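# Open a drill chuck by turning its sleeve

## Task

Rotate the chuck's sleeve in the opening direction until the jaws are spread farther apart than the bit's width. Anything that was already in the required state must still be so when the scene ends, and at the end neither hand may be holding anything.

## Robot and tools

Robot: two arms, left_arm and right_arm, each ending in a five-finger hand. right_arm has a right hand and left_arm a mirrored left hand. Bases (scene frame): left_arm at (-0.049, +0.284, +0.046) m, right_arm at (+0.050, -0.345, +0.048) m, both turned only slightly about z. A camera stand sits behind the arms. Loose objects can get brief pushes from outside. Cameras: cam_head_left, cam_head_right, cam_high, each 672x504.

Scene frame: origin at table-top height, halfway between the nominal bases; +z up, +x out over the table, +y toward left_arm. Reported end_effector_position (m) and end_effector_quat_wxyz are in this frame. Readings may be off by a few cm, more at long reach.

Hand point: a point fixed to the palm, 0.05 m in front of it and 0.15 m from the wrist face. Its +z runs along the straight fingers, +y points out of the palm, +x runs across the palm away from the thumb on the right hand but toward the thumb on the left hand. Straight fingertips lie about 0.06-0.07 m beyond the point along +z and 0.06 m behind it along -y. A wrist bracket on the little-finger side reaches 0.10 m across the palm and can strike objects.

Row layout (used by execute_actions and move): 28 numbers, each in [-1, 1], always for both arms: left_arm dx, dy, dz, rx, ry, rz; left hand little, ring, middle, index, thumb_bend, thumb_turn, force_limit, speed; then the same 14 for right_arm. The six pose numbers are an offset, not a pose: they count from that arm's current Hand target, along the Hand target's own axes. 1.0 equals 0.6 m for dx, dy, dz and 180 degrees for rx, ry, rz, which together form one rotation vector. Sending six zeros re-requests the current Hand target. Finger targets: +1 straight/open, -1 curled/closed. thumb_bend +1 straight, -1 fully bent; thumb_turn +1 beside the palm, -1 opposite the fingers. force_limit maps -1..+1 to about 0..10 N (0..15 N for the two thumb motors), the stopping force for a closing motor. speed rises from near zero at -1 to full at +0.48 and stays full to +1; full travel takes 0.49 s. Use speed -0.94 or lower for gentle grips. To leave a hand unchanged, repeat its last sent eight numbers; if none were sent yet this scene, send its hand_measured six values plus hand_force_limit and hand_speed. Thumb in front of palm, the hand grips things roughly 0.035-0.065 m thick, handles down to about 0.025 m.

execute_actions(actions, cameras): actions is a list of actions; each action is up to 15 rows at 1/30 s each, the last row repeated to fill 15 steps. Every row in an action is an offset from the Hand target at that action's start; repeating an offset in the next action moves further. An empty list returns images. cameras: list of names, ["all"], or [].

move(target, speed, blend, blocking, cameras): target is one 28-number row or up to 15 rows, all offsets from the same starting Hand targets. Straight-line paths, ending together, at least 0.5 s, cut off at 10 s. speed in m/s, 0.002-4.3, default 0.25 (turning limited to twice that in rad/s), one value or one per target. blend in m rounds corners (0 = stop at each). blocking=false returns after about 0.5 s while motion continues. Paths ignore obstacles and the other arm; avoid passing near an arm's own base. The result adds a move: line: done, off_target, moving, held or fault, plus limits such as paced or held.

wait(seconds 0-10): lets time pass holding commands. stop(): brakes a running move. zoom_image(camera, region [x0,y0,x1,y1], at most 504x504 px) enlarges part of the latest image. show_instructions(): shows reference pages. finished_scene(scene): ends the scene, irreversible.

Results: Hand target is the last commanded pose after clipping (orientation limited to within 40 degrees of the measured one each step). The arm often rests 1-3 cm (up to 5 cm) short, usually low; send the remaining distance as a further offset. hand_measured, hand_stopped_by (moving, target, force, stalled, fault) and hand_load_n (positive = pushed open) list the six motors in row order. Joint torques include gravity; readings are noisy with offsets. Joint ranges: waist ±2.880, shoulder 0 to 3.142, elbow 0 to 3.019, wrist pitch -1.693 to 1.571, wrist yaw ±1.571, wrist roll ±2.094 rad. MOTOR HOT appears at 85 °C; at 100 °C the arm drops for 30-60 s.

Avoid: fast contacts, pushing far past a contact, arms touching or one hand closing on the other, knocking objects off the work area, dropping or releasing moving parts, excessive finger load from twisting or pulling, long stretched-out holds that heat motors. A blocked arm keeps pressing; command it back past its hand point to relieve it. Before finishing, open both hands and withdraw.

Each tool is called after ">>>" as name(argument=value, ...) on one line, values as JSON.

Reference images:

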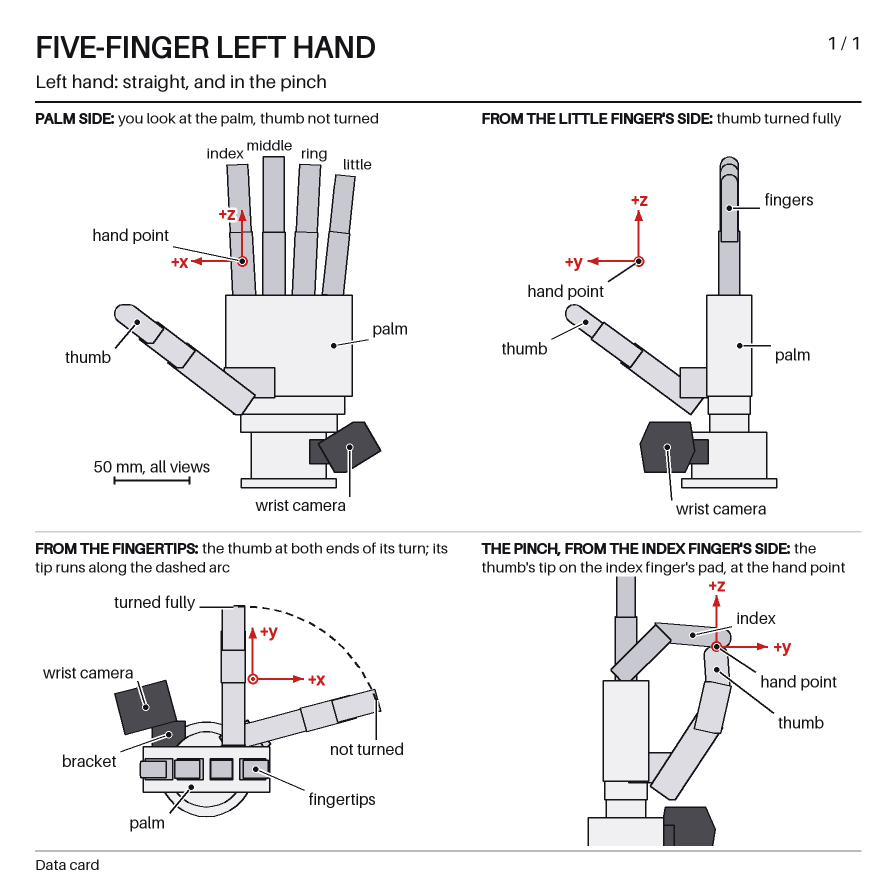

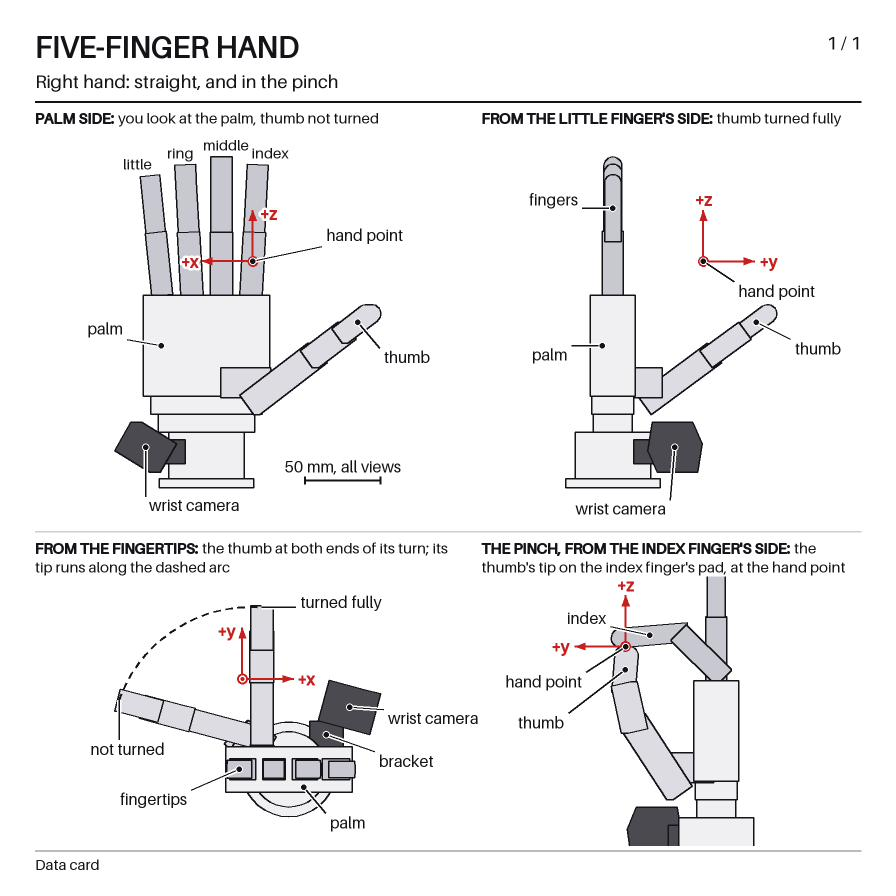

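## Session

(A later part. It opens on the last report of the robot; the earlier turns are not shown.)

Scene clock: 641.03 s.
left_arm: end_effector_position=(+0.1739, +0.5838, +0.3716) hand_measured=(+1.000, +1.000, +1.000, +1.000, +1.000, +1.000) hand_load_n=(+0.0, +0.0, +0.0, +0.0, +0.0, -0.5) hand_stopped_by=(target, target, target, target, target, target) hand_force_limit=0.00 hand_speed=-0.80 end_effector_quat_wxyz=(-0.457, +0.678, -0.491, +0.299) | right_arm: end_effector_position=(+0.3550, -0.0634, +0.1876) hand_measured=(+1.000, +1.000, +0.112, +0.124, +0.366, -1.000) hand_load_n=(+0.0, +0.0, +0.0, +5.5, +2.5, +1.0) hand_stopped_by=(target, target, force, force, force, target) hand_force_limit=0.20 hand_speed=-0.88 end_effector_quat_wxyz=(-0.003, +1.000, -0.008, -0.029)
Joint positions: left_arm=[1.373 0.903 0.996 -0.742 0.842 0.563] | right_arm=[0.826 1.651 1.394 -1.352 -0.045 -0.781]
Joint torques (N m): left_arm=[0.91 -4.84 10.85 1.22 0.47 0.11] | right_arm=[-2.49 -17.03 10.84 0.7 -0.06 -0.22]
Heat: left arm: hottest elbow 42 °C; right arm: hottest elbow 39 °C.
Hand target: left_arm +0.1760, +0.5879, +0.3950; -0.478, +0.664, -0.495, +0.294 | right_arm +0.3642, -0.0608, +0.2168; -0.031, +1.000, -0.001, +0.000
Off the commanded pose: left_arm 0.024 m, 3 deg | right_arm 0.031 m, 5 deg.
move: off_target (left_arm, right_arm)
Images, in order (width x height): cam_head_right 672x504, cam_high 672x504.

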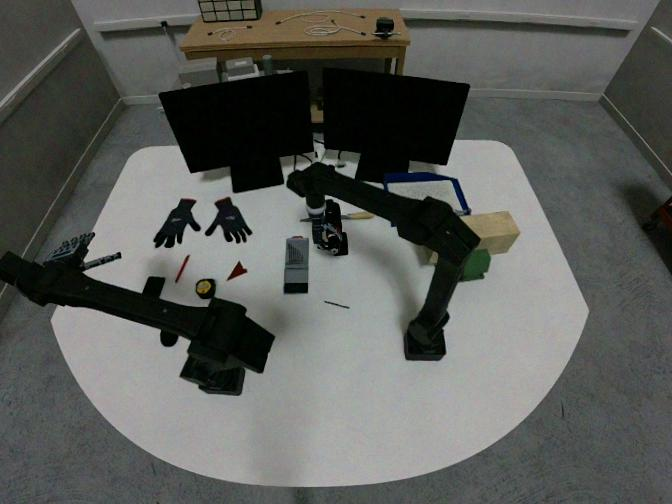

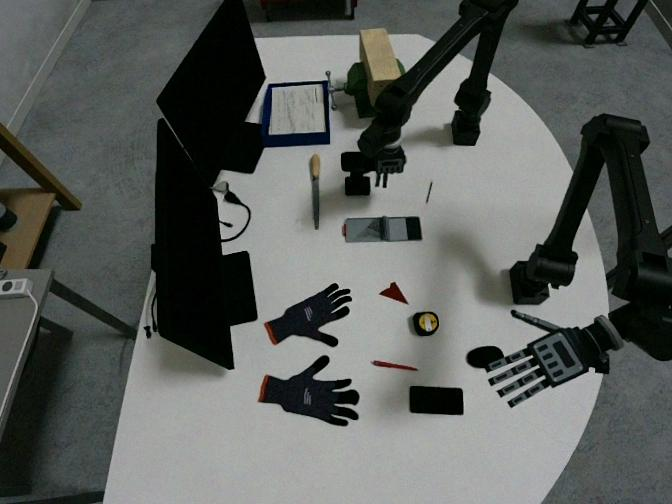

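>>> move(target=[0,0,0,0,0,0,1,1,1,1,1,1,0,-0.8,0,0.035,-0.0068,0.055,0,0,1,1,0.09,0.12,0.32,-1,0.2,-0.88], speed=0.06, cameras=["cam_high","cam_head_right"])

>>> zoom_image(camera="cam_head_right", region=[310, 190, 390, 270])

>>> zoom_image(camera="cam_high", region=[330, 110, 430, 210])

Scene clock: 650.43 s.
left_arm: end_effector_position=(+0.1739, +0.5838, +0.3716) hand_measured=(+1.000, +1.000, +1.000, +1.000, +1.000, +1.000) hand_load_n=(+0.0, +0.0, +0.0, +0.0, +0.0, +0.0) hand_stopped_by=(target, target, target, target, target, target) hand_force_limit=0.00 hand_speed=-0.80 end_effector_quat_wxyz=(-0.457, +0.678, -0.491, +0.299) | right_arm: end_effector_position=(+0.3569, -0.0893, +0.1873) hand_measured=(+1.000, +1.000, +0.112, +0.124, +0.366, -1.000) hand_load_n=(+0.0, +0.0, +0.0, +6.5, +3.0, +1.5) hand_stopped_by=(target, target, force, force, force, target) hand_force_limit=0.20 hand_speed=-0.88 end_effector_quat_wxyz=(-0.081, +0.996, -0.007, -0.031)
Joint positions: left_arm=[1.373 0.903 0.996 -0.742 0.842 0.563] | right_arm=[0.733 1.539 1.276 -1.252 -0.163 -0.87]
Joint torques (N m): left_arm=[0.97 -4.78 10.82 1.22 0.46 0.09] | right_arm=[-2.49 -16.15 11.15 0.8 -0.49 -0.21]
Heat: left arm: hottest elbow 42 °C; right arm: hottest elbow 39 °C.
Hand target: left_arm +0.1760, +0.5879, +0.3950; -0.478, +0.664, -0.495, +0.294 | right_arm +0.3642, -0.0820, +0.2196; -0.117, +0.993, -0.001, +0.001
Off the commanded pose: left_arm 0.024 m, 3 deg | right_arm 0.034 m, 6 deg.
move: off_target (left_arm, right_arm)
Images, in order (width x height): cam_head_right 672x504, cam_high 672x504.

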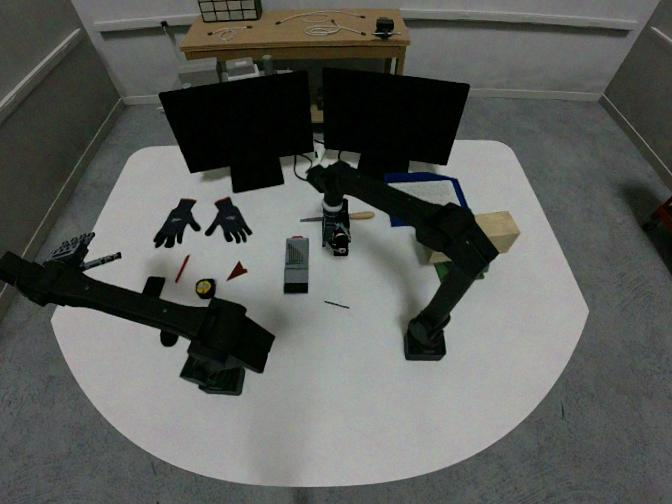

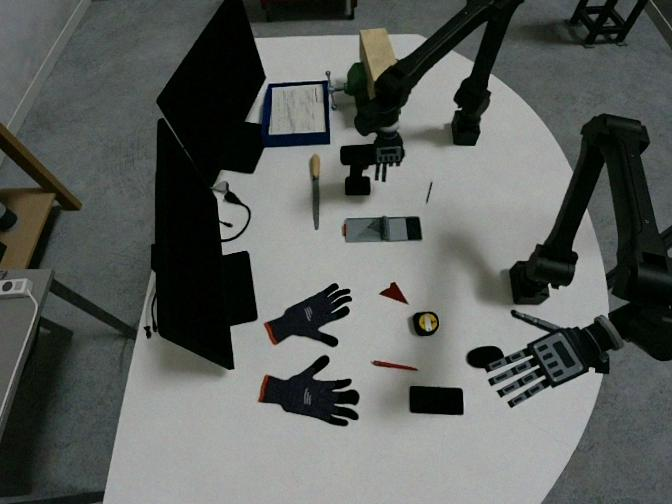

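Scaled by 6.300 from the camera's 672x504 image, which has a finer 960x720 frame.

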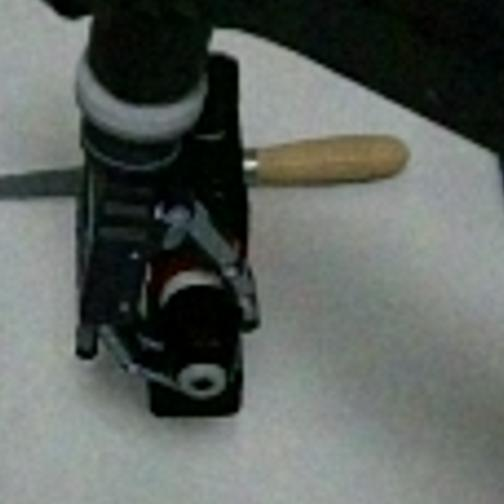

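Scaled by 5.040 from the camera's 672x504 image, which has a finer 960x720 frame.

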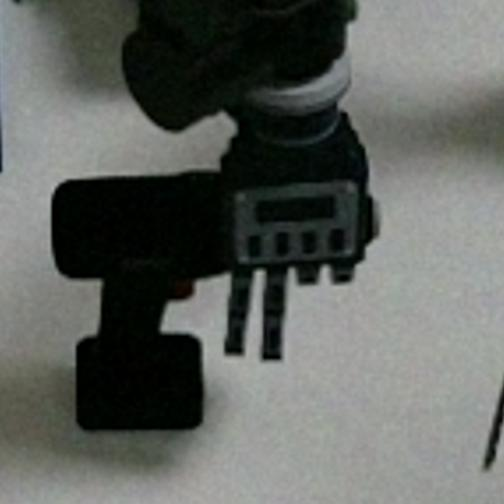

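>>> move(target=[[0,0,0,0,0,0,1,1,1,1,1,1,0,-0.8,0,0,0,0,0,0,1,1,0.35,0.35,0.5,-1,-0.2,-0.9],[0,0,0,0,0,0,1,1,1,1,1,1,0,-0.8,0,0,0,0,0,0,1,1,1,1,1,-1,-0.2,0],[0,0,0,0,0,0,1,1,1,1,1,1,0,-0.8,0,-0.0387,-0.1622,0,0,0,1,1,1,1,1,-1,-0.2,0],[0,0,0,0,0,0,1,1,1,1,1,1,0,-0.8,0.05,0.16,-0.2,0,0,0,1,1,1,1,1,-1,-0.2,0]], speed=[0.1,0.1,0.15,0.25], blend=[0,0,0.02,0], cameras=["all"])

>>> zoom_image(camera="cam_head_right", region=[328, 235, 352, 259])

>>> zoom_image(camera="cam_head_left", region=[325, 235, 349, 259])

>>> zoom_image(camera="cam_high", region=[340, 110, 420, 210])

Scene clock: 662.70 s.
left_arm: end_effector_position=(+0.1739, +0.5838, +0.3716) hand_measured=(+1.000, +1.000, +1.000, +1.000, +1.000, +1.000) hand_load_n=(+0.0, +0.0, +0.0, -0.5, +0.0, +0.0) hand_stopped_by=(target, target, target, target, target, target) hand_force_limit=0.00 hand_speed=-0.80 end_effector_quat_wxyz=(-0.457, +0.678, -0.491, +0.299) | right_arm: end_effector_position=(+0.3958, -0.2018, +0.3039) hand_measured=(+1.000, +1.000, +1.000, +1.000, +1.000, -1.000) hand_load_n=(+0.0, +0.0, +0.0, +0.0, +0.0, +0.0) hand_stopped_by=(target, target, target, target, target, target) hand_force_limit=-0.20 hand_speed=0.00 end_effector_quat_wxyz=(-0.109, +0.994, -0.010, -0.008)
Joint positions: left_arm=[1.373 0.903 0.996 -0.742 0.842 0.563] | right_arm=[0.449 1.403 1.445 -1.54 -0.206 -1.145]
Joint torques (N m): left_arm=[1.03 -4.95 10.85 1.24 0.46 0.1] | right_arm=[-2.61 -11.75 9.98 -0.17 -0.3 -0.18]
Heat: left arm: hottest elbow 42 °C; right arm: hottest elbow 39 °C.
Hand target: left_arm +0.1760, +0.5879, +0.3950; -0.478, +0.664, -0.495, +0.294 | right_arm +0.3939, -0.2033, +0.3141; -0.117, +0.993, -0.001, +0.001
Off the commanded pose: left_arm 0.024 m, 3 deg | right_arm 0.010 m, 2 deg.
move: off_target (left_arm); target 2's new numbers were sent with right_arm's hand 0.025 m and 4 deg from that target

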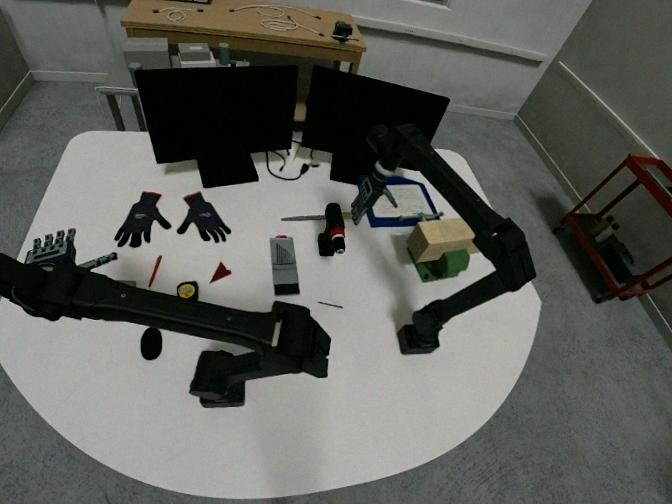

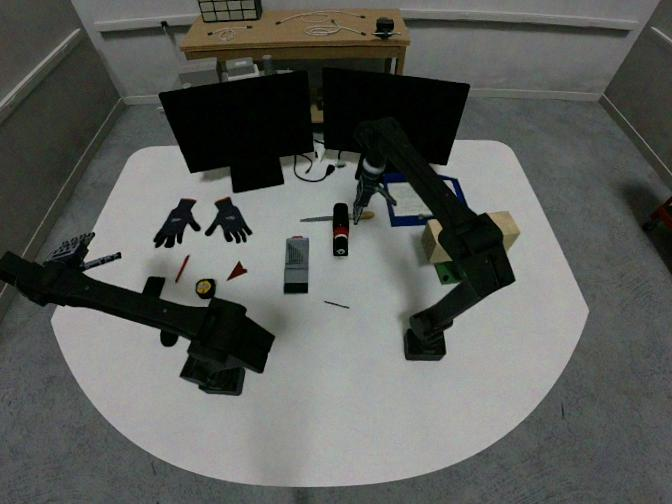

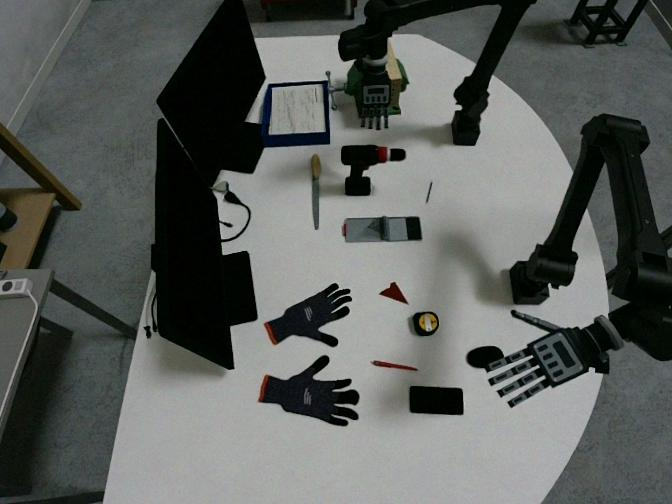

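Scaled by 21.000 from the camera's 672x504 image, which has a finer 960x720 frame.

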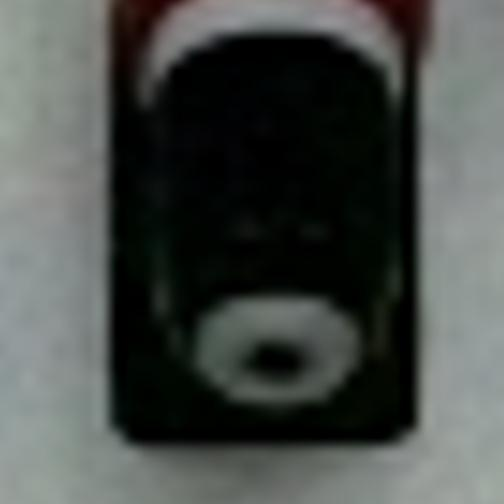

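Scaled by 21.000 from the camera's 672x504 image, which has a finer 960x720 frame.

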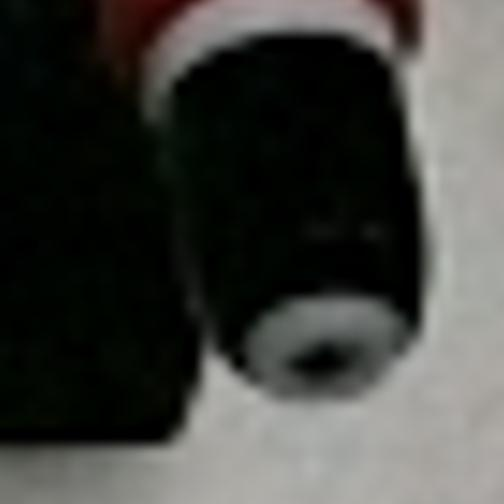

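Scaled by 5.040 from the camera's 672x504 image, which has a finer 960x720 frame.

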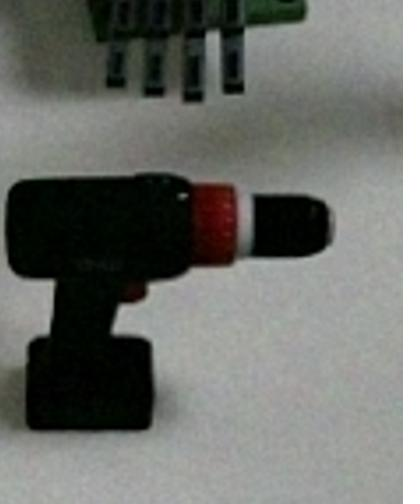

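>>> finished_scene(scene=1)

The scene is finished: the task was done.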